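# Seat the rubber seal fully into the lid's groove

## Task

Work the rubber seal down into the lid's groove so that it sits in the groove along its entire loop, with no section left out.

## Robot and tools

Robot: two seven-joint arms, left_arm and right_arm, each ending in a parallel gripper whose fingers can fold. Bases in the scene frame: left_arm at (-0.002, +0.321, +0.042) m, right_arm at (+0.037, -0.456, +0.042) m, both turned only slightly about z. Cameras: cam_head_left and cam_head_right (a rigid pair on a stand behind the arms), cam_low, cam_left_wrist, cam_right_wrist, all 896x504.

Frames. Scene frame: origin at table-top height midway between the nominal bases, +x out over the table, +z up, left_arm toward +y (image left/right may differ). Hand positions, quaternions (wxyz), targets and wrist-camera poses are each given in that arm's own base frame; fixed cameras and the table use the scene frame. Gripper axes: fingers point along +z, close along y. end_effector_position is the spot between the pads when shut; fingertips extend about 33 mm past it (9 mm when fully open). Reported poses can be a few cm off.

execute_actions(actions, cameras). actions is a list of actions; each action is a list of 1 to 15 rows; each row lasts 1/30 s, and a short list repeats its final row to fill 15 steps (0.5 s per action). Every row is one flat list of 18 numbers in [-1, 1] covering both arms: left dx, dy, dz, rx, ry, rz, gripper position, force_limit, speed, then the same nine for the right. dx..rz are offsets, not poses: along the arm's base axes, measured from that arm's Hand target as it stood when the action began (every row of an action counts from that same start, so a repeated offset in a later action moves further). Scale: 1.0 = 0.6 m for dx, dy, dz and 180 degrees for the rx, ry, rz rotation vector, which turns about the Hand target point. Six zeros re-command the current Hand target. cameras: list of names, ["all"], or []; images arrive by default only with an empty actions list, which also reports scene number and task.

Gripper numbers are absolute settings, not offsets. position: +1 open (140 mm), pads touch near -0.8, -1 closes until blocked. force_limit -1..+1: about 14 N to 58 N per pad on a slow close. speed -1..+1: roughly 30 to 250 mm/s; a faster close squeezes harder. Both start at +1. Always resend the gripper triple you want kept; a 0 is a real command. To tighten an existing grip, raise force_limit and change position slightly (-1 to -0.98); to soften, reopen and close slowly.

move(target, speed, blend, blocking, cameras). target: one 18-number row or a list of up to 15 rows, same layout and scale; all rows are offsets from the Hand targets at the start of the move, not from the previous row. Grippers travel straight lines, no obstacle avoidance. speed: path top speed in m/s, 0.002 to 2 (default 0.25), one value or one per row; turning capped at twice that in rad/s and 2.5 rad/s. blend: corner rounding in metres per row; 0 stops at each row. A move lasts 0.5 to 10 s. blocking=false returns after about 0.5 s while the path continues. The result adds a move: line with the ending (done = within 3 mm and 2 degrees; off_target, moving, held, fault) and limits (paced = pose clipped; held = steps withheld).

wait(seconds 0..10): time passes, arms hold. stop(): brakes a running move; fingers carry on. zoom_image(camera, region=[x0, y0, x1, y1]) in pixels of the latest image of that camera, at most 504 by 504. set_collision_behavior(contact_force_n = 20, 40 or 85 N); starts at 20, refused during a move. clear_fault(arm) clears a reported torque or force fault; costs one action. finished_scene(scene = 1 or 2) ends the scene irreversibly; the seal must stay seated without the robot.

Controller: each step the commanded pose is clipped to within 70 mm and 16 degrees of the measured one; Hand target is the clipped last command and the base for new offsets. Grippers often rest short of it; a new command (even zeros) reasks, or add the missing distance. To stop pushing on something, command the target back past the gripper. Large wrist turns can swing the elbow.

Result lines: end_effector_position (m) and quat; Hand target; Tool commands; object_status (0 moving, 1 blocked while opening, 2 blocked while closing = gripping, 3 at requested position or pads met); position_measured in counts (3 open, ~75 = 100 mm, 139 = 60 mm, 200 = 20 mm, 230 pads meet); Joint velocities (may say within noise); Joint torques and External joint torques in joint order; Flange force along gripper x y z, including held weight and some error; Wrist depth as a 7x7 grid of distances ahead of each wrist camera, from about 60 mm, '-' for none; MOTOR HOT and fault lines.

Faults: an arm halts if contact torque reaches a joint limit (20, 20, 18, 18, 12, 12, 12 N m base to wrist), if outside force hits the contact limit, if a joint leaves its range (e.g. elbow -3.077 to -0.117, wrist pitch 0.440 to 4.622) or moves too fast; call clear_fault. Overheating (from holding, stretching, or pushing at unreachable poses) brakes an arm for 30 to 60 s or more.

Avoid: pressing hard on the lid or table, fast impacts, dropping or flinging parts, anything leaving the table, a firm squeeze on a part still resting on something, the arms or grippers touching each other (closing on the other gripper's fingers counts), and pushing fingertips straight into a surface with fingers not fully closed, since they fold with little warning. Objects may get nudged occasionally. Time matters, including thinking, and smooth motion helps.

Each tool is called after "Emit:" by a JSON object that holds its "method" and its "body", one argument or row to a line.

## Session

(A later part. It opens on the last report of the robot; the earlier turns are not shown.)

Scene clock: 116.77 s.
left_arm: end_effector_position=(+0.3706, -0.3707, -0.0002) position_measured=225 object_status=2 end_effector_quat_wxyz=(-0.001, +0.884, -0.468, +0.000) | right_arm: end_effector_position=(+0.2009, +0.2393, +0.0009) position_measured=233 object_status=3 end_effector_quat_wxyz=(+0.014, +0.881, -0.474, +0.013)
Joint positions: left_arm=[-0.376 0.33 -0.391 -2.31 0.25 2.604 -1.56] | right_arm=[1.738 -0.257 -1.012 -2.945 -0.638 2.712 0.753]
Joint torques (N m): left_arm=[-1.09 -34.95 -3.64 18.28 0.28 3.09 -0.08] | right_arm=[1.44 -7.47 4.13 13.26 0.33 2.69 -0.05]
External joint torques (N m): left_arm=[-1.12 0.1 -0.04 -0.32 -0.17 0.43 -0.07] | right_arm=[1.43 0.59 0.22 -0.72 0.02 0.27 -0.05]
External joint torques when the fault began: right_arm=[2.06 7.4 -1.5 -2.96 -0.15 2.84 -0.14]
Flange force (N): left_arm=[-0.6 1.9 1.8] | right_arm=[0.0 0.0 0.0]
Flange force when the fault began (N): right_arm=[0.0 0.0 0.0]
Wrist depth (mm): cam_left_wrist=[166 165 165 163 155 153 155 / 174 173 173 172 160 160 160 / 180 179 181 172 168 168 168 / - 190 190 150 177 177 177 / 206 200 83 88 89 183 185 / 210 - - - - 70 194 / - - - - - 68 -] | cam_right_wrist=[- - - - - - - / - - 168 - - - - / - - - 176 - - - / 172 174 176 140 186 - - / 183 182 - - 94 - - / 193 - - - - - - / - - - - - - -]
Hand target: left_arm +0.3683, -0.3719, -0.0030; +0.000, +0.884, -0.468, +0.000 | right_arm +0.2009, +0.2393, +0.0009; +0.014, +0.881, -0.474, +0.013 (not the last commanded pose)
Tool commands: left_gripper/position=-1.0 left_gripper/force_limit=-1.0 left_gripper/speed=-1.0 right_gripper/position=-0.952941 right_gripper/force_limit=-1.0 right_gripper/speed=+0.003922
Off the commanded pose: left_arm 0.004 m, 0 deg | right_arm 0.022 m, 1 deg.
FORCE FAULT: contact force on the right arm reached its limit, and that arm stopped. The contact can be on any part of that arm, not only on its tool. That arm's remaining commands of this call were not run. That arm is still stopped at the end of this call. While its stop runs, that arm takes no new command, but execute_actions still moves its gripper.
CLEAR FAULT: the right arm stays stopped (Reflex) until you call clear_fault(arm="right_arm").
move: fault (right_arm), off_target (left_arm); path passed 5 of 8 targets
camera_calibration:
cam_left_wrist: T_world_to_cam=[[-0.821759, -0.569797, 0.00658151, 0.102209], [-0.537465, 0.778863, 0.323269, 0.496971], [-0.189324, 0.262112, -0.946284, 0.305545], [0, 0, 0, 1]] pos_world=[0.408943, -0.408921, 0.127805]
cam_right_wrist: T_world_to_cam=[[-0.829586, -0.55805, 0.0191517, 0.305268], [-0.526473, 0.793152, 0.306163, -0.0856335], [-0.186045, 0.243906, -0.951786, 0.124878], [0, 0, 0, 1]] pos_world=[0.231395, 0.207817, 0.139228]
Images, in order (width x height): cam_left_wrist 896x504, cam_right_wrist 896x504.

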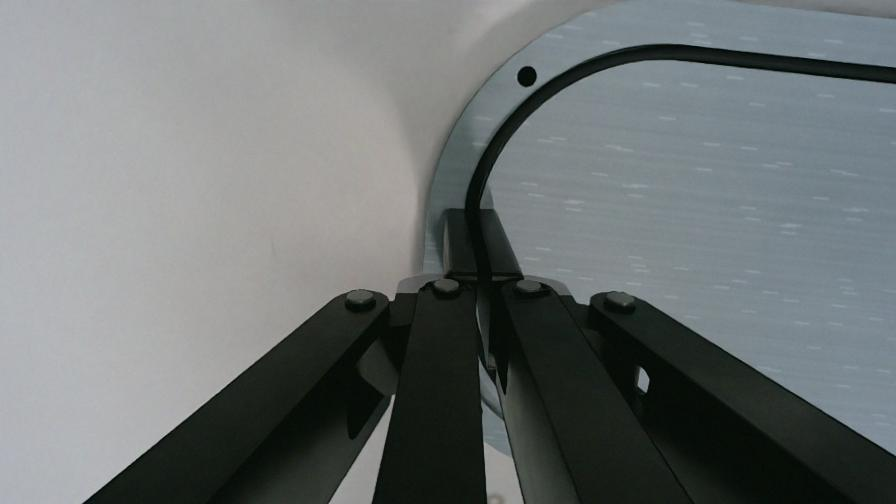

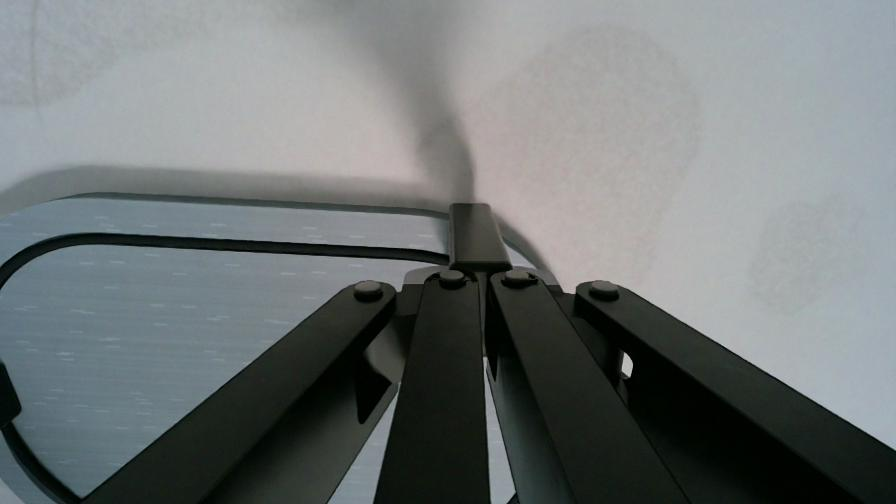

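Emit:
{"method": "clear_fault", "body": {
  "arm": "right_arm"
}}

Emit:
{"method": "move", "body": {
  "target": [
    [0,0,0,0,0,0,-1,-1,-1,0,0,0.1,-0.004,-0.004,-0.004,-0.95,-1,0],
    [0,0,0,0,0,0,-1,-1,-1,-0.05,-0.25,0.2,-0.004,-0.004,-0.004,-0.95,-1,0]
  ],
  "speed": 0.12,
  "blend": [0.03,0]
}}

Emit:
{"method": "move", "body": {
  "target": [
    [0,0,0.0033,0,0,0,-0.7,-1,-1,0,0,0,0,0,0,-0.95,-1,0],
    [0,0,0.1,0,0,0,-0.7,-1,-1,0,0,0,0,0,0,-0.95,-1,0],
    [0.06,0.04,0.28,0,0,0,-0.7,-1,-1,0,0,0,0,0,0,-0.95,-1,0]
  ],
  "speed": [0.03,0.05,0.12],
  "cameras": ["all"]
}}

Emit:
{"method": "zoom_image", "body": {
  "camera": "cam_left_wrist",
  "region": [392, 0, 896, 400]
}}

Emit:
{"method": "zoom_image", "body": {
  "camera": "cam_head_left",
  "region": [510, 295, 660, 435]
}}

Scene clock: 118.07 s.
left_arm: end_effector_position=(+0.3706, -0.3707, -0.0002) position_measured=225 object_status=2 end_effector_quat_wxyz=(-0.001, +0.884, -0.468, +0.000) | right_arm: end_effector_position=(+0.2009, +0.2393, +0.0009) position_measured=233 object_status=3 end_effector_quat_wxyz=(+0.014, +0.881, -0.474, +0.013)
Joint positions: left_arm=[-0.376 0.33 -0.391 -2.31 0.25 2.604 -1.56] | right_arm=[1.738 -0.257 -1.012 -2.945 -0.638 2.712 0.753]
Joint torques (N m): left_arm=[-1.09 -34.98 -3.65 18.27 0.26 3.08 -0.06] | right_arm=[1.52 -7.37 4.14 13.35 0.31 2.69 0.02]
External joint torques (N m): left_arm=[-1.03 0.2 0.06 -0.37 -0.2 0.41 -0.06] | right_arm=[1.54 0.72 0.26 -0.66 -0.01 0.26 0.02]
Flange force (N): left_arm=[-0.5 1.7 1.9] | right_arm=[0.0 0.0 0.0]
Wrist depth (mm): cam_left_wrist=[166 165 166 163 156 155 - / 174 174 173 173 161 160 160 / - 181 181 172 168 168 170 / - 191 189 150 176 177 178 / - 200 82 88 89 182 187 / 215 - - - - 70 194 / - - - - - 68 -] | cam_right_wrist=[159 - - 161 - - - / - 167 - - - - - / - - - - - - - / - 172 174 141 - - - / 183 183 - - 94 - - / 194 - - - - - - / - - - - - - -]
Hand target: left_arm +0.3683, -0.3719, -0.0030; +0.000, +0.884, -0.468, +0.000 | right_arm +0.2009, +0.2393, +0.0009; +0.014, +0.881, -0.474, +0.013 (not the last commanded pose)
Tool commands: left_gripper/position=-1.0 left_gripper/force_limit=-1.0 left_gripper/speed=-1.0 right_gripper/position=-0.952941 right_gripper/force_limit=-1.0 right_gripper/speed=+0.003922
Off the commanded pose: left_arm 0.004 m, 0 deg | right_arm 0.022 m, 1 deg.
FORCE FAULT, CONTINUED: the right arm's stop, for the force fault that an earlier result reported, is over. The call counts as one of the actions that you can send in this scene. That arm's target is now where it stood when the stop ended, not its last command. That arm accepts commands again.
CLEAR FAULT: your call cleared the right arm's force fault. If the contact force or a joint's load stays at its limit, that arm stops again.

Scene clock: 122.03 s.
left_arm: end_effector_position=(+0.3706, -0.3707, -0.0002) position_measured=225 object_status=2 end_effector_quat_wxyz=(-0.001, +0.884, -0.468, +0.000) | right_arm: end_effector_position=(+0.1716, +0.0899, +0.1220) position_measured=233 object_status=3 end_effector_quat_wxyz=(+0.060, +0.877, -0.478, -0.001)
Joint positions: left_arm=[-0.376 0.33 -0.391 -2.31 0.25 2.604 -1.56] | right_arm=[1.586 -1.768 -1.048 -3.016 -1.021 1.204 0.917]
Joint velocities: left_arm=[within noise] | right_arm=[0 0 0.001 0 -0.001 0 0.007]
Joint torques (N m): left_arm=[-1.14 -34.95 -3.64 18.28 0.26 3.08 -0.07] | right_arm=[1.39 11.86 13.06 9.19 0.66 1.91 0.13]
External joint torques (N m): left_arm=[-1.07 0.21 0.07 -0.36 -0.19 0.42 -0.07] | right_arm=[1.39 -1.43 -0.13 -0.48 -0.24 -0.29 0.12]
Flange force (N): left_arm=[-0.4 1.8 2.0] | right_arm=[-1.8 0.1 -0.6]
Wrist depth (mm): cam_left_wrist=[166 165 165 163 155 155 155 / 175 173 173 172 161 160 160 / 180 181 183 170 168 168 170 / - 190 190 150 177 176 176 / - - 83 88 89 182 186 / - - - - - 70 193 / - - - - - 68 -] | cam_right_wrist=[- 257 - - 270 - 289 / - - - 286 - 256 223 / - 283 290 - 304 233 176 / - 289 - 115 294 229 170 / - - - - 94 229 169 / - - - - - - 175 / - - - - - - -]
Hand target: left_arm +0.3683, -0.3719, -0.0030; +0.000, +0.884, -0.468, +0.000 | right_arm +0.1709, +0.0893, +0.1209; +0.016, +0.877, -0.479, +0.022
Off the commanded pose: left_arm 0.004 m, 0 deg | right_arm 0.001 m, 6 deg.
joint sent to its limit (right arm) — joint 2 (shoulder), lower limit; joint 4 (elbow), lower limit, where the elbow is as bent as it goes. The joint targets are off in orientation, not in position.
move: off_target (left_arm, right_arm)

Scene clock: 126.37 s.
left_arm: end_effector_position=(+0.4042, -0.3485, +0.1645) position_measured=217 object_status=3 end_effector_quat_wxyz=(-0.001, +0.884, -0.467, +0.000) | right_arm: end_effector_position=(+0.1715, +0.0899, +0.1220) position_measured=233 object_status=3 end_effector_quat_wxyz=(+0.060, +0.876, -0.479, -0.001)
Joint positions: left_arm=[-0.249 0.023 -0.466 -2.193 0.017 2.213 -1.324] | right_arm=[1.588 -1.768 -1.048 -3.016 -1.021 1.203 0.921]
Joint velocities: left_arm=[0.001 0 0.001 0.002 0 0.001 0.008] | right_arm=[within noise]
Joint torques (N m): left_arm=[0.61 -31.54 0.03 24.06 0.36 2.37 0.27] | right_arm=[1.37 11.94 13.21 9.21 0.65 1.93 0.25]
External joint torques (N m): left_arm=[0.42 -2.27 0.14 0.52 -0.34 -0.3 0.27] | right_arm=[1.35 -1.44 0.02 -0.44 -0.26 -0.26 0.23]
Flange force (N): left_arm=[-6.2 0.5 -5.1] | right_arm=[-2.1 0.4 -1.2]
Wrist depth (mm): cam_left_wrist=[1122 - - 317 - - - / 1142 331 330 330 318 - 328 / 1195 339 - - 339 - 341 / - - - 113 343 359 359 / - - 93 94 89 95 376 / - - 81 - - 72 72 / - - - - - 69 -] | cam_right_wrist=[- - - - - - - / - 267 286 - - 256 221 / 278 - - - - 234 176 / - 300 - 127 290 220 170 / 297 299 - - 94 229 169 / 301 - - - - - - / - - - - - - -]
Hand target: left_arm +0.4043, -0.3479, +0.1650; +0.000, +0.884, -0.468, +0.000 | right_arm +0.1709, +0.0893, +0.1209; +0.016, +0.877, -0.479, +0.022
Off the commanded pose: left_arm 0.001 m, 0 deg | right_arm 0.001 m, 6 deg.
joint sent to its limit (right arm) — joint 2 (shoulder), lower limit; joint 4 (elbow), lower limit, where the elbow is as bent as it goes. The joint targets are off in orientation, not in position.
move: off_target (right_arm)
camera_calibration:
cam_left_wrist: T_world_to_cam=[[-0.820495, -0.571617, 0.00651047, 0.140282], [-0.539111, 0.777523, 0.323755, 0.444537], [-0.190126, 0.262129, -0.946119, 0.462246], [0, 0, 0, 1]] pos_world=[0.442641, -0.386618, 0.292505]
cam_right_wrist: T_world_to_cam=[[-0.833155, -0.541231, 0.113675, 0.182698], [-0.494391, 0.821015, 0.285502, -0.0253016], [-0.247851, 0.181668, -0.951613, 0.28726], [0, 0, 0, 1]] pos_world=[0.210904, 0.0674688, 0.259816]

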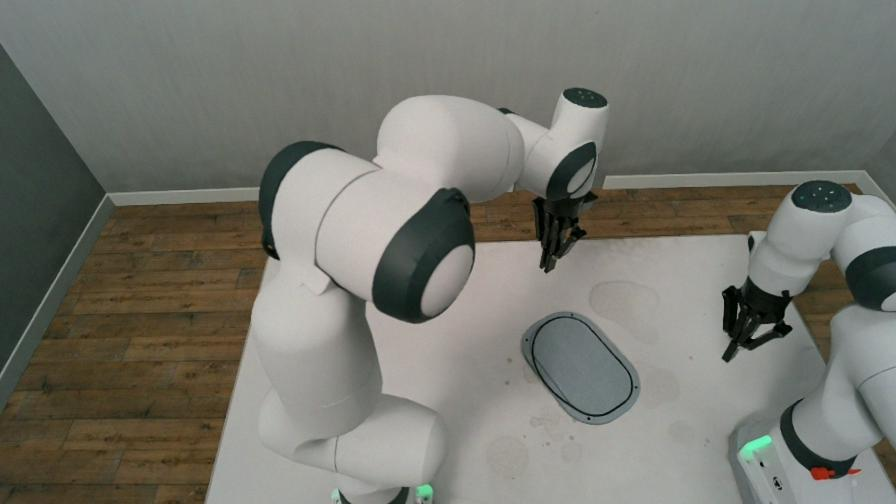

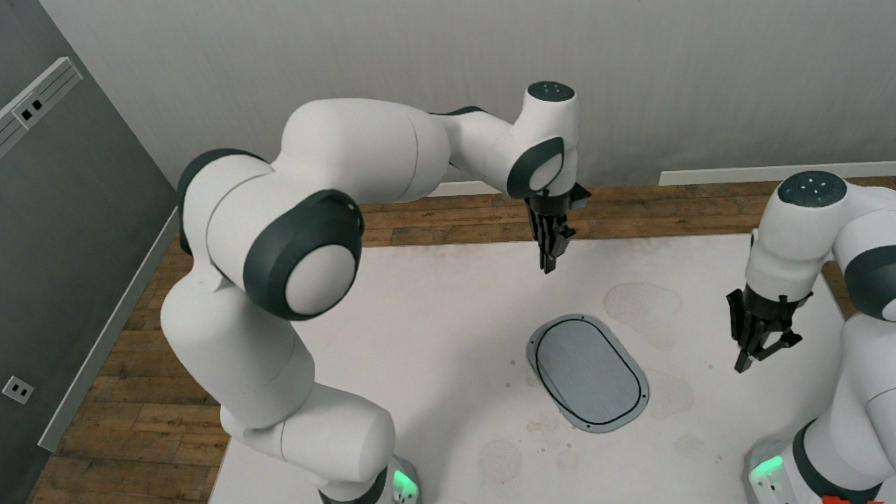

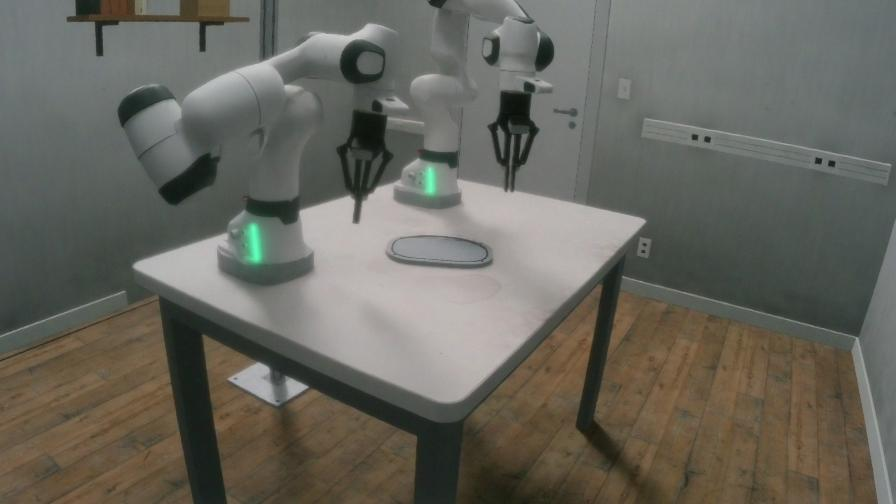

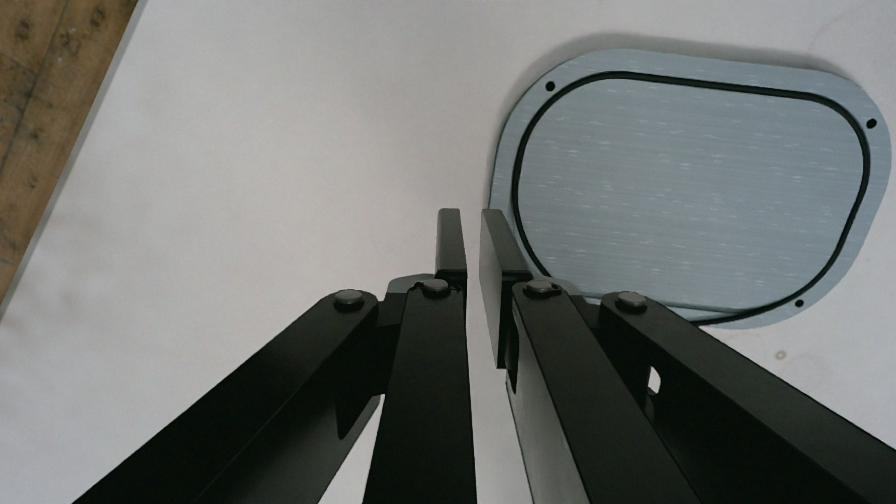

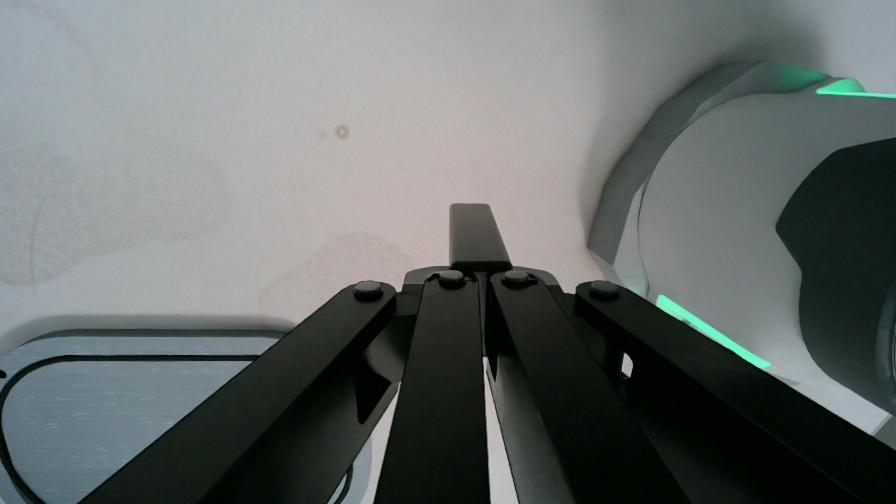

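Scaled by 1.000.

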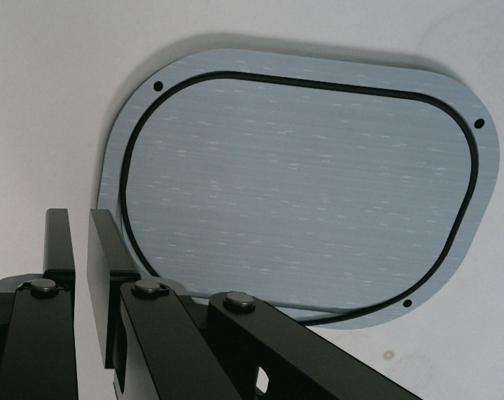

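Scaled by 3.360 from the camera's 896x504 image, which has a finer 1280x720 frame.

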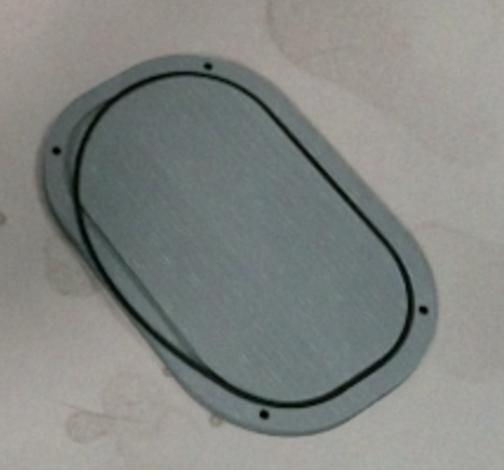

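Emit:
{"method": "move", "body": {
  "target": [
    [-0.2928,0.0697,-0.15,0,0,-0.031,-0.95,-1,0,0,0,0,0,0,0,-0.95,-1,0],
    [-0.2928,0.0697,-0.2763,0,0,-0.031,-0.95,-1,0,0,0,0,0,0,0,-0.95,-1,0],
    [-0.2713,0.0302,-0.2763,0,0,-0.031,-0.95,-1,0,0,0,0,0,0,0,-0.95,-1,0]
  ],
  "speed": [0.15,0.07,0.02],
  "blend": [0.01,0,0],
  "cameras": ["cam_left_wrist","cam_head_left"]
}}

Emit:
{"method": "zoom_image", "body": {
  "camera": "cam_left_wrist",
  "region": [200, 0, 700, 280]
}}

Emit:
{"method": "zoom_image", "body": {
  "camera": "cam_head_left",
  "region": [510, 295, 660, 435]
}}

Scene clock: 133.53 s.
left_arm: end_effector_position=(+0.2423, -0.3304, +0.0002) position_measured=233 object_status=3 end_effector_quat_wxyz=(+0.001, +0.859, -0.512, +0.001) | right_arm: end_effector_position=(+0.1715, +0.0899, +0.1220) position_measured=233 object_status=3 end_effector_quat_wxyz=(+0.060, +0.876, -0.479, -0.001)
Joint positions: left_arm=[-0.363 0.069 -0.555 -2.699 0.097 2.759 -1.503] | right_arm=[1.588 -1.768 -1.048 -3.016 -1.021 1.203 0.921]
Joint velocities: left_arm=[0 -0.002 0 0.001 0.002 0 -0.005] | right_arm=[within noise]
Joint torques (N m): left_arm=[-0.24 -24.43 -0.27 17.19 0.61 2.35 -0.11] | right_arm=[1.37 11.93 13.26 9.17 0.65 1.91 0.21]
External joint torques (N m): left_arm=[-0.31 -1.3 0.53 0.76 0.29 -0.33 -0.11] | right_arm=[1.42 -1.34 0.05 -0.51 -0.26 -0.28 0.2]
Flange force (N): left_arm=[1.2 0.0 -2.6] | right_arm=[-2.3 0.2 -1.4]
Wrist depth (mm): cam_left_wrist=[166 157 155 154 155 155 156 / 175 162 162 163 162 162 162 / 181 170 170 170 171 172 171 / 192 192 193 150 178 178 191 / 199 199 93 94 89 200 202 / - - 74 71 - 72 210 / - - - - - 69 -] | cam_right_wrist=[- - - - - - 293 / - - - - - 255 215 / - - - - - 235 177 / - - - 115 284 230 170 / - - - - 94 230 169 / - - - - - - - / - - - - - - -]
Hand target: left_arm +0.2415, -0.3298, -0.0008; +0.000, +0.860, -0.511, +0.000 | right_arm +0.1709, +0.0893, +0.1209; +0.016, +0.877, -0.479, +0.022
Off the commanded pose: left_arm 0.001 m, 0 deg | right_arm 0.001 m, 6 deg.
joint sent to its limit (right arm) — joint 2 (shoulder), lower limit; joint 4 (elbow), lower limit, where the elbow is as bent as it goes. The joint targets are off in orientation, not in position.
move: off_target (right_arm)
camera_calibration:
cam_left_wrist: T_world_to_cam=[[-0.875199, -0.483678, 0.00909773, 0.0611751], [-0.455667, 0.830537, 0.320274, 0.393715], [-0.162465, 0.276158, -0.947281, 0.26925], [0, 0, 0, 1]] pos_world=[0.276687, -0.371761, 0.128403]
Images, in order (width x height): cam_head_left 896x504, cam_left_wrist 896x504.

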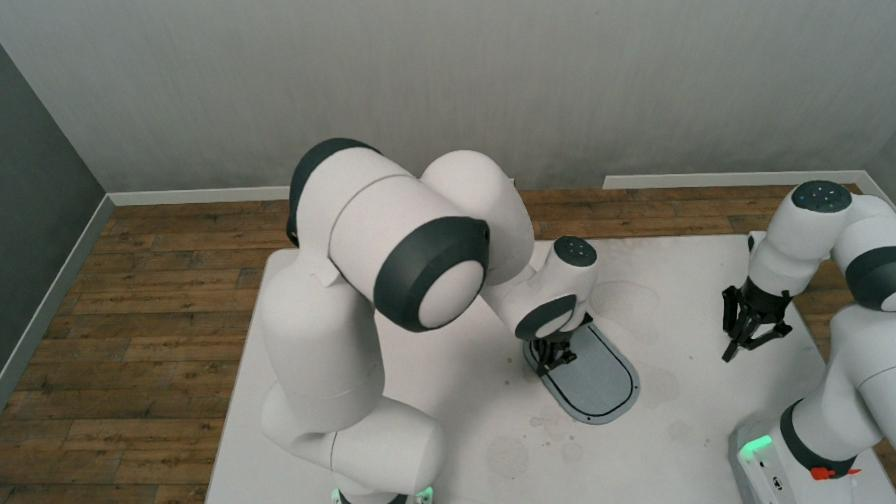

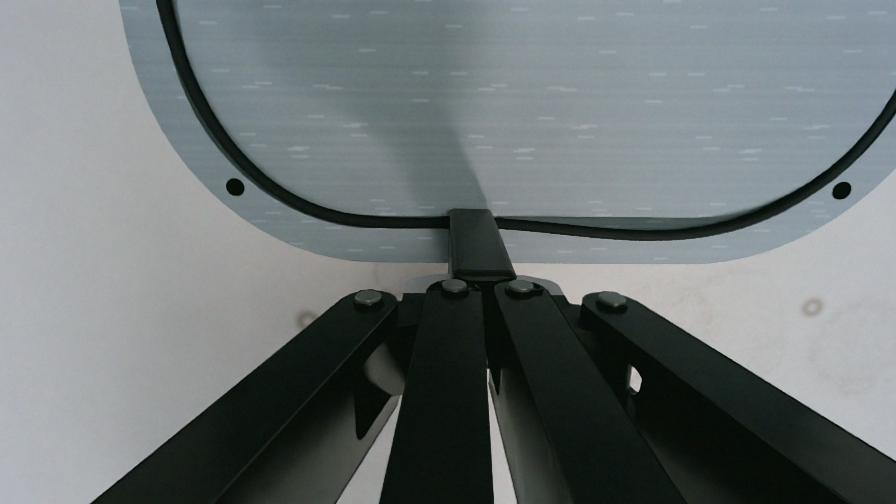

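Scaled by 1.008 from the camera's 896x504 image, which has a finer 1280x720 frame.

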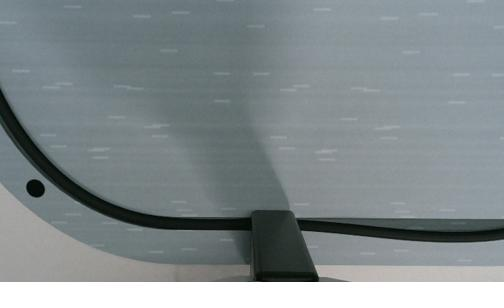

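Scaled by 3.360 from the camera's 896x504 image, which has a finer 1280x720 frame.

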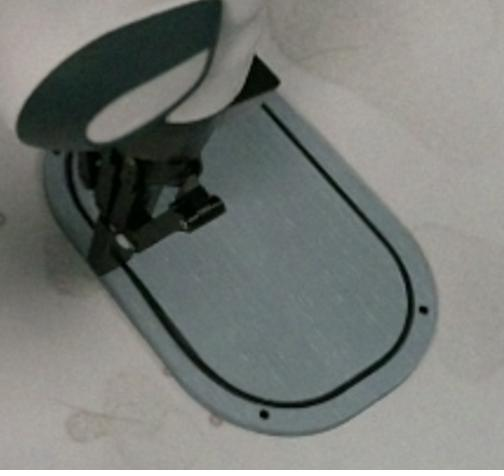

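Emit:
{"method": "move", "body": {
  "target": [
    [0,0,-0.006,0,0,0,-0.95,-1,0,0,0,0,0,0,0,-0.95,-1,0],
    [0,0,0.018,0,0,0,-0.95,-1,0,0,0,0,0,0,0,-0.95,-1,0],
    [0.0072,-0.0132,0.018,0,0,0,-0.95,-1,0,0,0,0,0,0,0,-0.95,-1,0],
    [0.0072,-0.0132,-0.0062,0,0,0,-0.95,-1,0,0,0,0,0,0,0,-0.95,-1,0],
    [0.0072,-0.0132,0.018,0,0,0,-0.95,-1,0,0,0,0,0,0,0,-0.95,-1,0],
    [-0.0285,-0.0173,0.018,0,0,0,-0.95,-1,0,0,0,0,0,0,0,-0.95,-1,0],
    [-0.0285,-0.0173,0.0023,0,0,0,-0.95,-1,0,0,0,0,0,0,0,-0.95,-1,0],
    [-0.0222,-0.0291,0.0015,0,0,0,-0.95,-1,0,0,0,0,0,0,0,-0.95,-1,0],
    [-0.0222,-0.0291,-0.0062,0,0,0,-0.95,-1,0,0,0,0,0,0,0,-0.95,-1,0]
  ],
  "speed": [0.02,0.04,0.04,0.025,0.04,0.04,0.025,0.02,0.025],
  "blend": [0,0.003,0.003,0,0.003,0.003,0,0.001,0],
  "cameras": ["cam_left_wrist","cam_head_left"]
}}

Emit:
{"method": "zoom_image", "body": {
  "camera": "cam_left_wrist",
  "region": [300, 80, 800, 280]
}}

Scene clock: 139.60 s.
left_arm: end_effector_position=(+0.2293, -0.3486, -0.0008) position_measured=233 object_status=3 end_effector_quat_wxyz=(-0.001, +0.858, -0.514, +0.002) | right_arm: end_effector_position=(+0.1715, +0.0899, +0.1220) position_measured=233 object_status=3 end_effector_quat_wxyz=(+0.060, +0.876, -0.479, -0.001)
Joint positions: left_arm=[-0.402 0.093 -0.563 -2.674 0.142 2.752 -1.586] | right_arm=[1.588 -1.768 -1.048 -3.016 -1.021 1.203 0.921]
Joint velocities: left_arm=[0 -0.001 0.002 0 -0.001 0 -0.007] | right_arm=[within noise]
Joint torques (N m): left_arm=[0.9 -19.83 0.8 16.11 0.77 3.47 -0.2] | right_arm=[1.39 11.9 13.25 9.19 0.65 1.93 0.23]
External joint torques (N m): left_arm=[0.84 3.91 1.96 -0.37 0.44 0.8 -0.2] | right_arm=[1.37 -1.41 0.04 -0.5 -0.26 -0.27 0.21]
Flange force (N): left_arm=[10.6 -3.0 23.1] | right_arm=[-2.1 0.5 -1.2]
Wrist depth (mm): cam_left_wrist=[154 155 154 154 154 154 154 / 161 161 161 161 161 161 161 / 182 169 168 169 169 169 170 / 191 187 176 174 176 177 190 / 202 200 83 94 89 196 201 / 210 - 74 71 - 72 208 / - - - - - 69 -] | cam_right_wrist=[- - - - 283 - - / - - - 274 - 255 221 / - 286 - - - 232 176 / - - - 114 291 229 170 / - - - - 94 229 169 / - - - - - - - / - - - - - - -]
Hand target: left_arm +0.2282, -0.3472, -0.0045; +0.000, +0.860, -0.511, +0.000 | right_arm +0.1709, +0.0893, +0.1209; +0.016, +0.877, -0.479, +0.022
Off the commanded pose: left_arm 0.004 m, 1 deg | right_arm 0.001 m, 6 deg.
joint sent to its limit (right arm) — joint 2 (shoulder), lower limit; joint 4 (elbow), lower limit, where the elbow is as bent as it goes. The joint targets are off in orientation, not in position.
move: off_target (left_arm, right_arm)
camera_calibration:
cam_left_wrist: T_world_to_cam=[[-0.876928, -0.480599, 0.00457116, 0.0424103], [-0.453952, 0.831355, 0.320589, 0.40315], [-0.157875, 0.279059, -0.947207, 0.271159], [0, 0, 0, 1]] pos_world=[0.263011, -0.390448, 0.127405]
Images, in order (width x height): cam_head_left 896x504, cam_left_wrist 896x504.

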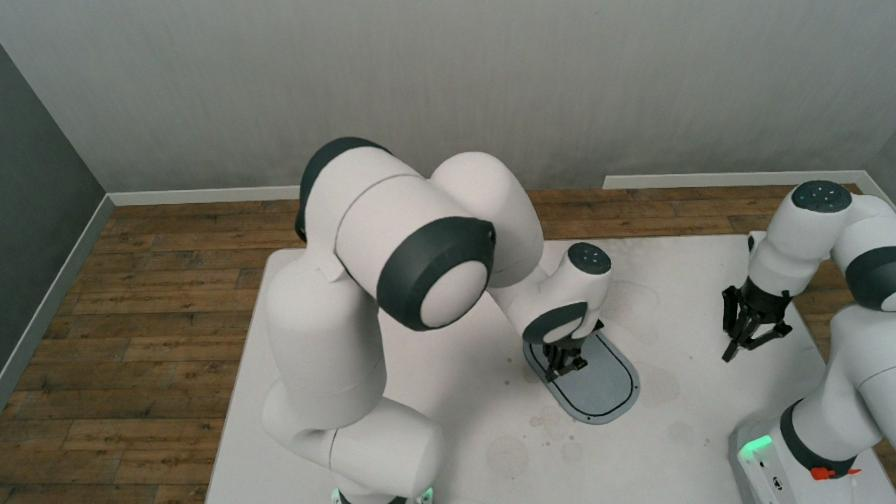

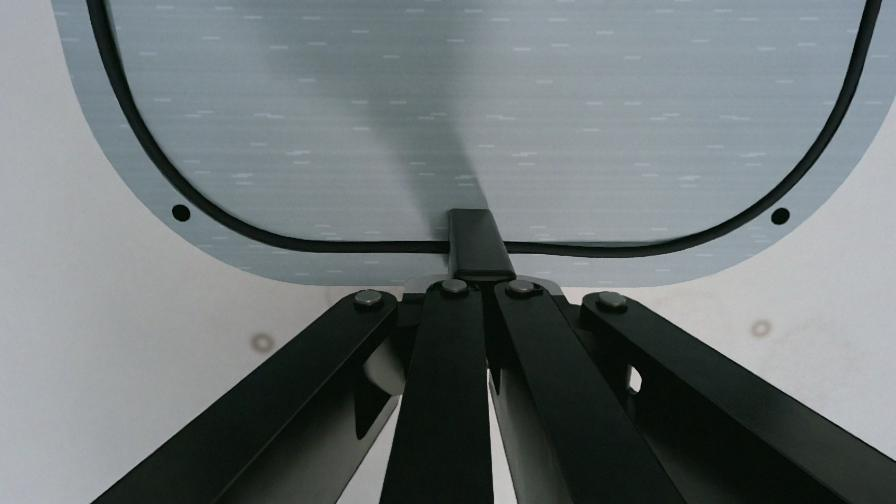

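Scaled by 1.008 from the camera's 896x504 image, which has a finer 1280x720 frame.

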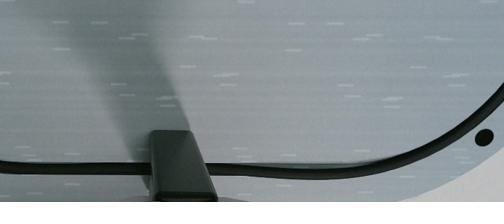

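Emit:
{"method": "move", "body": {
  "target": [
    [0,0,0.0242,0,0,0,-0.95,-1,0,0,0,0,0,0,0,-0.95,-1,0],
    [-0.0284,-0.0002,0.0242,0,0,0,-0.95,-1,0,0,0,0,0,0,0,-0.95,-1,0],
    [-0.0284,-0.0002,0.0085,0,0,0,-0.95,-1,0,0,0,0,0,0,0,-0.95,-1,0],
    [-0.022,-0.0119,0.0077,0,0,0,-0.95,-1,0,0,0,0,0,0,0,-0.95,-1,0],
    [-0.022,-0.0119,0,0,0,0,-0.95,-1,0,0,0,0,0,0,0,-0.95,-1,0],
    [-0.022,-0.0119,0.0242,0,0,0,-0.95,-1,0,0,0,0,0,0,0,-0.95,-1,0],
    [-0.0504,-0.0121,0.0242,0,0,0,-0.95,-1,0,0,0,0,0,0,0,-0.95,-1,0],
    [-0.0504,-0.0121,0.0085,0,0,0,-0.95,-1,0,0,0,0,0,0,0,-0.95,-1,0],
    [-0.044,-0.0239,0.0077,0,0,0,-0.95,-1,0,0,0,0,0,0,0,-0.95,-1,0],
    [-0.044,-0.0239,0,0,0,0,-0.95,-1,0,0,0,0,0,0,0,-0.95,-1,0]
  ],
  "speed": [0.04,0.04,0.025,0.02,0.025,0.04,0.04,0.025,0.02,0.025],
  "blend": [0.003,0.003,0,0.001,0,0.003,0.003,0,0.001,0],
  "cameras": ["cam_left_wrist"]
}}

Emit:
{"method": "zoom_image", "body": {
  "camera": "cam_left_wrist",
  "region": [250, 80, 750, 280]
}}

Scene clock: 145.33 s.
left_arm: end_effector_position=(+0.2032, -0.3636, -0.0008) position_measured=233 object_status=3 end_effector_quat_wxyz=(-0.001, +0.858, -0.513, +0.003) | right_arm: end_effector_position=(+0.1715, +0.0899, +0.1220) position_measured=233 object_status=3 end_effector_quat_wxyz=(+0.060, +0.876, -0.479, -0.001)
Joint positions: left_arm=[-0.442 0.092 -0.593 -2.678 0.147 2.755 -1.662] | right_arm=[1.588 -1.768 -1.048 -3.016 -1.021 1.203 0.921]
Joint velocities: left_arm=[-0.001 0 -0.001 -0.001 0 0 -0.005] | right_arm=[within noise]
Joint torques (N m): left_arm=[0.86 -19.78 0.73 15.79 0.77 3.21 -0.11] | right_arm=[1.34 11.9 13.29 9.21 0.67 1.94 0.22]
External joint torques (N m): left_arm=[0.88 3.48 2.01 -0.69 0.44 0.53 -0.11] | right_arm=[1.32 -1.4 0.09 -0.46 -0.24 -0.26 0.21]
Flange force (N): left_arm=[9.3 -2.5 21.2] | right_arm=[-2.0 0.6 -1.4]
Wrist depth (mm): cam_left_wrist=[154 155 154 154 154 154 164 / 161 161 161 161 161 161 166 / 169 169 169 169 169 170 180 / 190 177 176 174 176 - 190 / 200 200 83 94 89 198 200 / - - 74 71 - 72 205 / - - - - - 69 -] | cam_right_wrist=[- - 266 - - - - / - - - - - 254 221 / - - - - - 233 176 / - - - 115 291 231 170 / 293 301 - - 94 229 169 / - - - - - - - / - - - - - - -]
Hand target: left_arm +0.2018, -0.3616, -0.0045; +0.000, +0.860, -0.511, +0.000 | right_arm +0.1709, +0.0893, +0.1209; +0.016, +0.877, -0.479, +0.022
Off the commanded pose: left_arm 0.004 m, 1 deg | right_arm 0.001 m, 6 deg.
joint sent to its limit (right arm) — joint 2 (shoulder), lower limit; joint 4 (elbow), lower limit, where the elbow is as bent as it goes. The joint targets are off in orientation, not in position.
move: off_target (left_arm, right_arm)
camera_calibration:
cam_left_wrist: T_world_to_cam=[[-0.876738, -0.48094, 0.00513044, 0.0121989], [-0.454458, 0.831861, 0.318551, 0.404056], [-0.157472, 0.276955, -0.947892, 0.270473], [0, 0, 0, 1]] pos_world=[0.236914, -0.40516, 0.127604]
Images, in order (width x height): cam_left_wrist 896x504.

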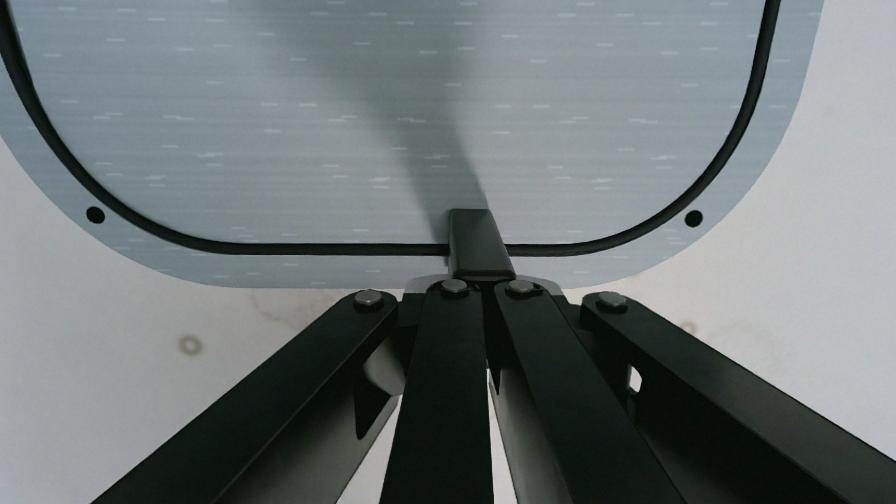

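Scaled by 1.008 from the camera's 896x504 image, which has a finer 1280x720 frame.

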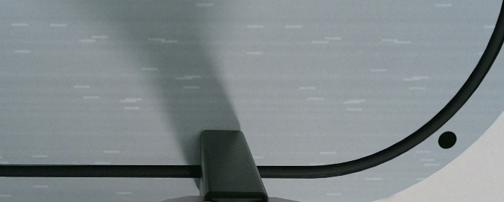

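Emit:
{"method": "move", "body": {
  "target": [
    [0,0,0.03,0,0,0,-0.95,-1,0,0.215,-0.317,0.35,0,0,0,-0.95,-1,0],
    [-0.017,-0.0138,0.0133,0,0,0,-0.95,-1,0,0.215,-0.317,0.35,0,0,0,-0.95,-1,0],
    [-0.017,-0.0138,0,0,0,0,-0.95,-1,0,0.215,-0.317,0.35,0,0,0,-0.95,-1,0],
    [-0.017,-0.0138,0.0133,0,0,0,-0.95,-1,0,0.215,-0.317,0.35,0,0,0,-0.95,-1,0],
    [-0.0523,-0.0352,0.0133,0,0,0,-0.95,-1,0,0.215,-0.317,0.35,0,0,0,-0.95,-1,0],
    [-0.0523,-0.0352,0,0,0,0,-0.95,-1,0,0.215,-0.317,0.35,0,0,0,-0.95,-1,0],
    [-0.0523,-0.0352,0.0133,0,0,0,-0.95,-1,0,0.215,-0.317,0.35,0,0,0,-0.95,-1,0],
    [-0.0695,-0.0517,0.0133,0,0,0,-0.95,-1,0,0.215,-0.317,0.35,0,0,0,-0.95,-1,0],
    [-0.0695,-0.0517,0,0,0,0,-0.95,-1,0,0.215,-0.317,0.35,0,0,0,-0.95,-1,0],
    [-0.0695,-0.0517,0.0133,0,0,0,-0.95,-1,0,0.215,-0.317,0.35,0,0,0,-0.95,-1,0],
    [-0.083,-0.071,0.0133,0,0,0,-0.95,-1,0,0.215,-0.317,0.35,0,0,0,-0.95,-1,0],
    [-0.083,-0.071,0,0,0,0,-0.95,-1,0,0.215,-0.317,0.35,0,0,0,-0.95,-1,0]
  ],
  "speed": [0.2,0.05,0.03,0.05,0.05,0.03,0.05,0.05,0.03,0.05,0.05,0.03],
  "blend": [0.003,0.003,0,0.003,0.003,0,0.003,0.003,0,0.003,0.003,0],
  "cameras": ["cam_left_wrist","cam_head_left"]
}}

Emit:
{"method": "zoom_image", "body": {
  "camera": "cam_left_wrist",
  "region": [250, 80, 750, 280]
}}

Scene clock: 153.33 s.
left_arm: end_effector_position=(+0.1534, -0.4054, -0.0006) position_measured=233 object_status=3 end_effector_quat_wxyz=(-0.001, +0.858, -0.513, +0.002) | right_arm: end_effector_position=(+0.2992, -0.0998, +0.3308) position_measured=233 object_status=3 end_effector_quat_wxyz=(+0.016, +0.877, -0.479, +0.021)
Joint positions: left_arm=[-0.585 0.137 -0.592 -2.62 0.203 2.728 -1.852] | right_arm=[1.556 -1.71 -0.623 -2.35 -0.955 0.809 0.35]
Joint velocities: left_arm=[-0.001 -0.001 0 0.001 -0.001 0.001 -0.005] | right_arm=[within noise]
Joint torques (N m): left_arm=[0.35 -20.13 -0.1 16.15 0.82 3.6 -0.08] | right_arm=[0.89 23.89 17.01 7.86 0.21 2.33 -0.22]
External joint torques (N m): left_arm=[0.27 4.72 1.79 -0.69 0.47 0.94 -0.08] | right_arm=[0.9 -0.58 0.39 -0.06 -0.16 -0.15 -0.22]
Flange force (N): left_arm=[11.4 0.6 25.4] | right_arm=[0.9 0.0 0.6]
Wrist depth (mm): cam_left_wrist=[154 154 153 154 154 165 166 / 161 161 162 161 163 173 172 / 170 170 169 169 169 181 184 / 177 177 177 150 190 194 190 / 184 200 83 94 89 196 201 / 209 - 74 71 - 72 210 / - - - - - 69 -] | cam_right_wrist=[1183 - - 461 1178 1201 1219 / 1263 - - - 1237 1250 1237 / 1432 - - - - 1331 1282 / 1392 - - 115 - - 1424 / 1503 - - - 94 - - / - - - - - - - / - - - - - - -]
Hand target: left_arm +0.1520, -0.4042, -0.0045; +0.000, +0.860, -0.511, +0.000 | right_arm +0.2999, -0.1009, +0.3309; +0.016, +0.877, -0.479, +0.022
Off the commanded pose: left_arm 0.004 m, 0 deg | right_arm 0.001 m, 0 deg.
move: off_target (left_arm)
camera_calibration:
cam_left_wrist: T_world_to_cam=[[-0.876259, -0.481817, 0.00476162, -0.0520073], [-0.455068, 0.830779, 0.320497, 0.415778], [-0.158377, 0.278672, -0.947237, 0.275129], [0, 0, 0, 1]] pos_world=[0.187209, -0.447149, 0.127604]
Images, in order (width x height): cam_head_left 896x504, cam_left_wrist 896x504.

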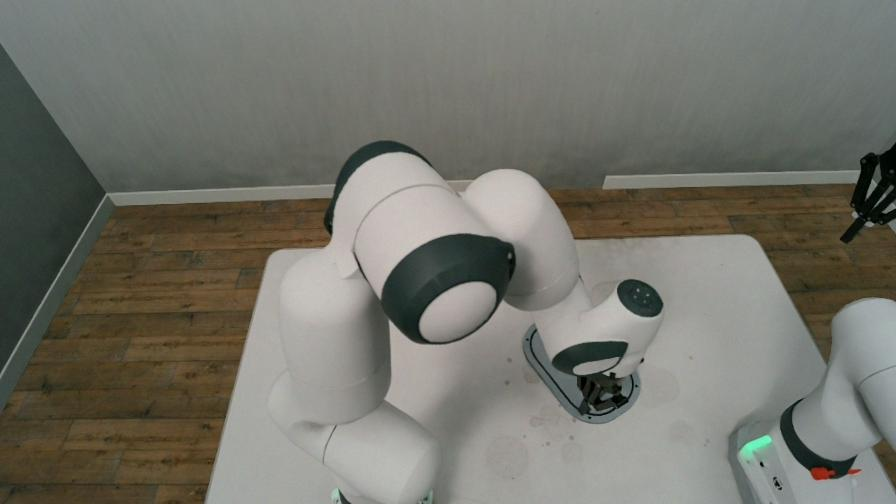

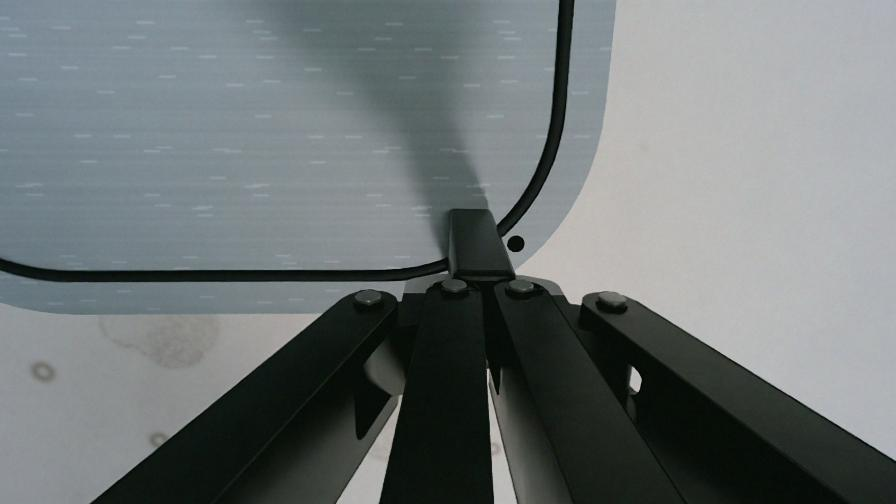

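Scaled by 1.008 from the camera's 896x504 image, which has a finer 1280x720 frame.

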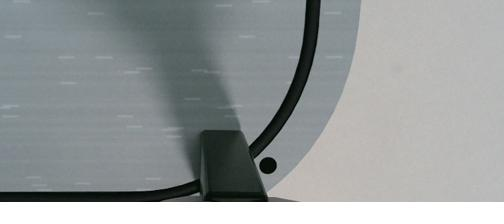

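Emit:
{"method": "move", "body": {
  "target": [
    [0,0,0.0133,0,0,0,-0.95,-1,0,0,0,0,0,0,0,-0.95,-1,0],
    [-0.0103,-0.0237,0.0133,0,0,0,-0.95,-1,0,0,0,0,0,0,0,-0.95,-1,0],
    [-0.0103,-0.0237,0,0,0,0,-0.95,-1,0,0,0,0,0,0,0,-0.95,-1,0],
    [-0.0103,-0.0237,0.0133,0,0,0,-0.95,-1,0,0,0,0,0,0,0,-0.95,-1,0],
    [-0.0158,-0.0533,0.0133,0,0,0,-0.95,-1,0,0,0,0,0,0,0,-0.95,-1,0],
    [-0.0158,-0.0533,0,0,0,0,-0.95,-1,0,0,0,0,0,0,0,-0.95,-1,0],
    [-0.0158,-0.0533,0.0133,0,0,0,-0.95,-1,0,0,0,0,0,0,0,-0.95,-1,0],
    [-0.013,-0.0875,0.0133,0,0,0,-0.95,-1,0,0,0,0,0,0,0,-0.95,-1,0],
    [-0.013,-0.0875,0,0,0,0,-0.95,-1,0,0,0,0,0,0,0,-0.95,-1,0],
    [-0.013,-0.0875,0.0133,0,0,0,-0.95,-1,0,0,0,0,0,0,0,-0.95,-1,0],
    [-0.0012,-0.1197,0.0133,0,0,0,-0.95,-1,0,0,0,0,0,0,0,-0.95,-1,0],
    [-0.0012,-0.1197,0,0,0,0,-0.95,-1,0,0,0,0,0,0,0,-0.95,-1,0]
  ],
  "speed": [0.05,0.05,0.03,0.05,0.05,0.03,0.05,0.05,0.03,0.05,0.05,0.03],
  "blend": [0.003,0.003,0,0.003,0.003,0,0.003,0.003,0,0.003,0.003,0],
  "cameras": ["cam_left_wrist"]
}}

Scene clock: 158.40 s.
left_arm: end_effector_position=(+0.1522, -0.4784, +0.0002) position_measured=233 object_status=3 end_effector_quat_wxyz=(+0.000, +0.859, -0.513, +0.003) | right_arm: end_effector_position=(+0.2992, -0.0998, +0.3308) position_measured=233 object_status=3 end_effector_quat_wxyz=(+0.016, +0.877, -0.479, +0.021)
Joint positions: left_arm=[-0.729 0.293 -0.504 -2.39 0.297 2.634 -1.97] | right_arm=[1.556 -1.71 -0.623 -2.35 -0.955 0.809 0.35]
Joint velocities: left_arm=[-0.001 0.001 0.001 0 0.001 -0.001 -0.007] | right_arm=[within noise]
Joint torques (N m): left_arm=[0.01 -29.25 -2.29 17.3 0.88 2.99 -0.13] | right_arm=[0.94 23.87 16.95 7.88 0.21 2.33 -0.25]
External joint torques (N m): left_arm=[0 2.65 1.75 -0.77 0.43 0.35 -0.13] | right_arm=[0.85 -0.61 0.32 0.02 -0.18 -0.16 -0.25]
Flange force (N): left_arm=[4.6 0.7 12.1] | right_arm=[1.2 -0.1 0.6]
Wrist depth (mm): cam_left_wrist=[- 154 155 157 164 166 166 / 162 161 161 163 172 173 173 / 171 170 169 171 181 181 182 / 177 178 178 136 189 189 190 / 187 185 83 94 89 195 201 / 197 - 75 71 - 72 209 / - - - - - 69 -] | cam_right_wrist=[1183 - 475 1296 1296 1219 1195 / 1256 - - - 1256 1231 1243 / 1263 - - - - 1289 1303 / 1361 - - 115 - - 1376 / 1503 549 - - 94 - - / - - - - - - - / - - - - - - -]
Hand target: left_arm +0.1513, -0.4760, -0.0045; +0.000, +0.860, -0.511, +0.000 | right_arm +0.2999, -0.1009, +0.3309; +0.016, +0.877, -0.479, +0.022
Off the commanded pose: left_arm 0.005 m, 0 deg | right_arm 0.001 m, 0 deg.
move: off_target (left_arm)
camera_calibration:
cam_left_wrist: T_world_to_cam=[[-0.875861, -0.482505, 0.00751327, -0.088621], [-0.455347, 0.831517, 0.31818, 0.476013], [-0.159771, 0.275261, -0.948, 0.294615], [0, 0, 0, 1]] pos_world=[0.186202, -0.519668, 0.128503]
Images, in order (width x height): cam_left_wrist 896x504.

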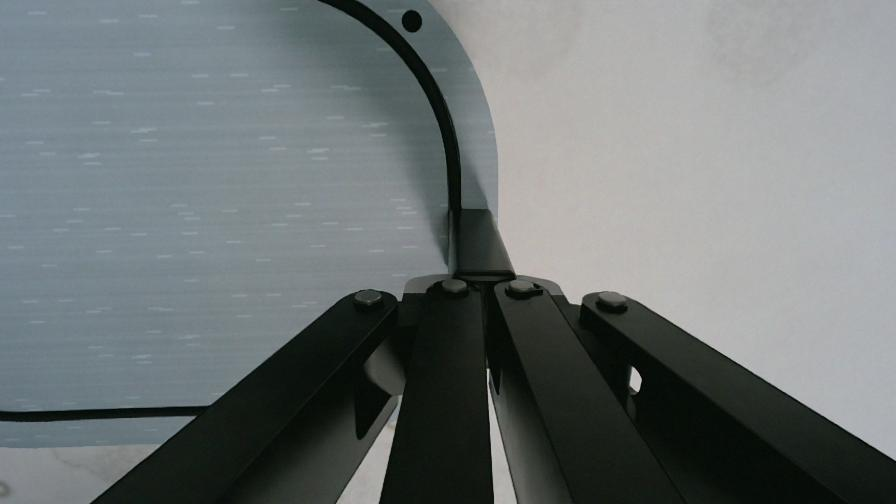

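Emit:
{"method": "move", "body": {
  "target": [
    [0,0,0.0133,0,0,0,-0.95,-1,0,0,0,0,0,0,0,-0.95,-1,0],
    [-0.0045,0.0362,0.0133,0,0,0,-0.95,-1,0,0,0,0,0,0,0,-0.95,-1,0],
    [-0.0045,0.0362,0,0,0,0,-0.95,-1,0,0,0,0,0,0,0,-0.95,-1,0],
    [-0.0045,0.0362,0.0133,0,0,0,-0.95,-1,0,0,0,0,0,0,0,-0.95,-1,0],
    [0.0073,0.004,0.0133,0,0,0,-0.95,-1,0,0,0,0,0,0,0,-0.95,-1,0],
    [0.0073,0.004,0,0,0,0,-0.95,-1,0,0,0,0,0,0,0,-0.95,-1,0],
    [0.0073,0.004,0.0133,0,0,0,-0.95,-1,0,0,0,0,0,0,0,-0.95,-1,0],
    [0.035,-0.0368,0.0133,0,0,0,-0.95,-1,0,0,0,0,0,0,0,-0.95,-1,0],
    [0.035,-0.0368,0,0,0,0,-0.95,-1,0,0,0,0,0,0,0,-0.95,-1,0],
    [0.035,-0.0368,0.0133,0,0,0,-0.95,-1,0,0,0,0,0,0,0,-0.95,-1,0],
    [0.0608,-0.0583,0.0133,0,0,0,-0.95,-1,0,0,0,0,0,0,0,-0.95,-1,0],
    [0.0608,-0.0583,0,0,0,0,-0.95,-1,0,0,0,0,0,0,0,-0.95,-1,0]
  ],
  "speed": [0.05,0.05,0.03,0.05,0.05,0.03,0.05,0.05,0.03,0.05,0.05,0.03],
  "blend": [0.003,0.003,0,0.003,0.003,0,0.003,0.003,0,0.003,0.003,0],
  "cameras": ["cam_left_wrist"]
}}

Scene clock: 163.80 s.
left_arm: end_effector_position=(+0.1880, -0.5135, +0.0004) position_measured=233 object_status=3 end_effector_quat_wxyz=(+0.001, +0.860, -0.510, +0.002) | right_arm: end_effector_position=(+0.2992, -0.0998, +0.3308) position_measured=233 object_status=3 end_effector_quat_wxyz=(+0.016, +0.877, -0.479, +0.021)
Joint positions: left_arm=[-0.729 0.394 -0.474 -2.23 0.329 2.565 -1.951] | right_arm=[1.556 -1.71 -0.623 -2.35 -0.955 0.809 0.35]
Joint torques (N m): left_arm=[0.12 -34.07 -3.18 18.49 1 2.91 0.1] | right_arm=[0.89 23.92 16.96 7.86 0.2 2.31 -0.17]
External joint torques (N m): left_arm=[0.3 2.29 2.37 -0.51 0.49 0.24 0.1] | right_arm=[0.92 -0.49 0.35 -0.07 -0.18 -0.16 -0.18]
Flange force (N): left_arm=[4.3 -0.5 9.4] | right_arm=[0.8 -0.3 0.4]
Wrist depth (mm): cam_left_wrist=[166 166 165 164 167 166 166 / 164 162 161 163 174 173 173 / 170 171 169 169 181 183 181 / 177 177 177 150 190 190 187 / 187 - 83 94 89 197 - / 194 - 74 71 - 72 209 / - - - - - 69 -] | cam_right_wrist=[1207 - - 1237 1219 1213 1189 / 1250 - - - 1108 1256 1256 / 1282 - - - - 1276 1331 / 1353 - 517 126 - - 1384 / 557 537 - - 94 - - / - - - - - - 1467 / - - - - - - -]
Hand target: left_arm +0.1877, -0.5110, -0.0045; +0.000, +0.860, -0.511, +0.000 | right_arm +0.2999, -0.1009, +0.3309; +0.016, +0.877, -0.479, +0.022
Off the commanded pose: left_arm 0.005 m, 0 deg | right_arm 0.001 m, 0 deg.
move: off_target (left_arm)
camera_calibration:
cam_left_wrist: T_world_to_cam=[[-0.872546, -0.488448, 0.00903577, -0.0778594], [-0.460587, 0.828661, 0.31809, 0.521007], [-0.162858, 0.273386, -0.948017, 0.309831], [0, 0, 0, 1]] pos_world=[0.222492, -0.554472, 0.128702]
Images, in order (width x height): cam_left_wrist 896x504.

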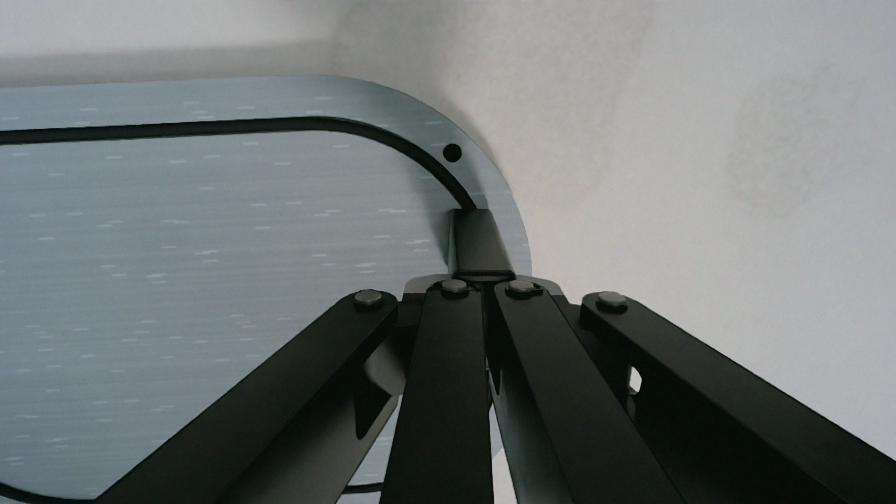

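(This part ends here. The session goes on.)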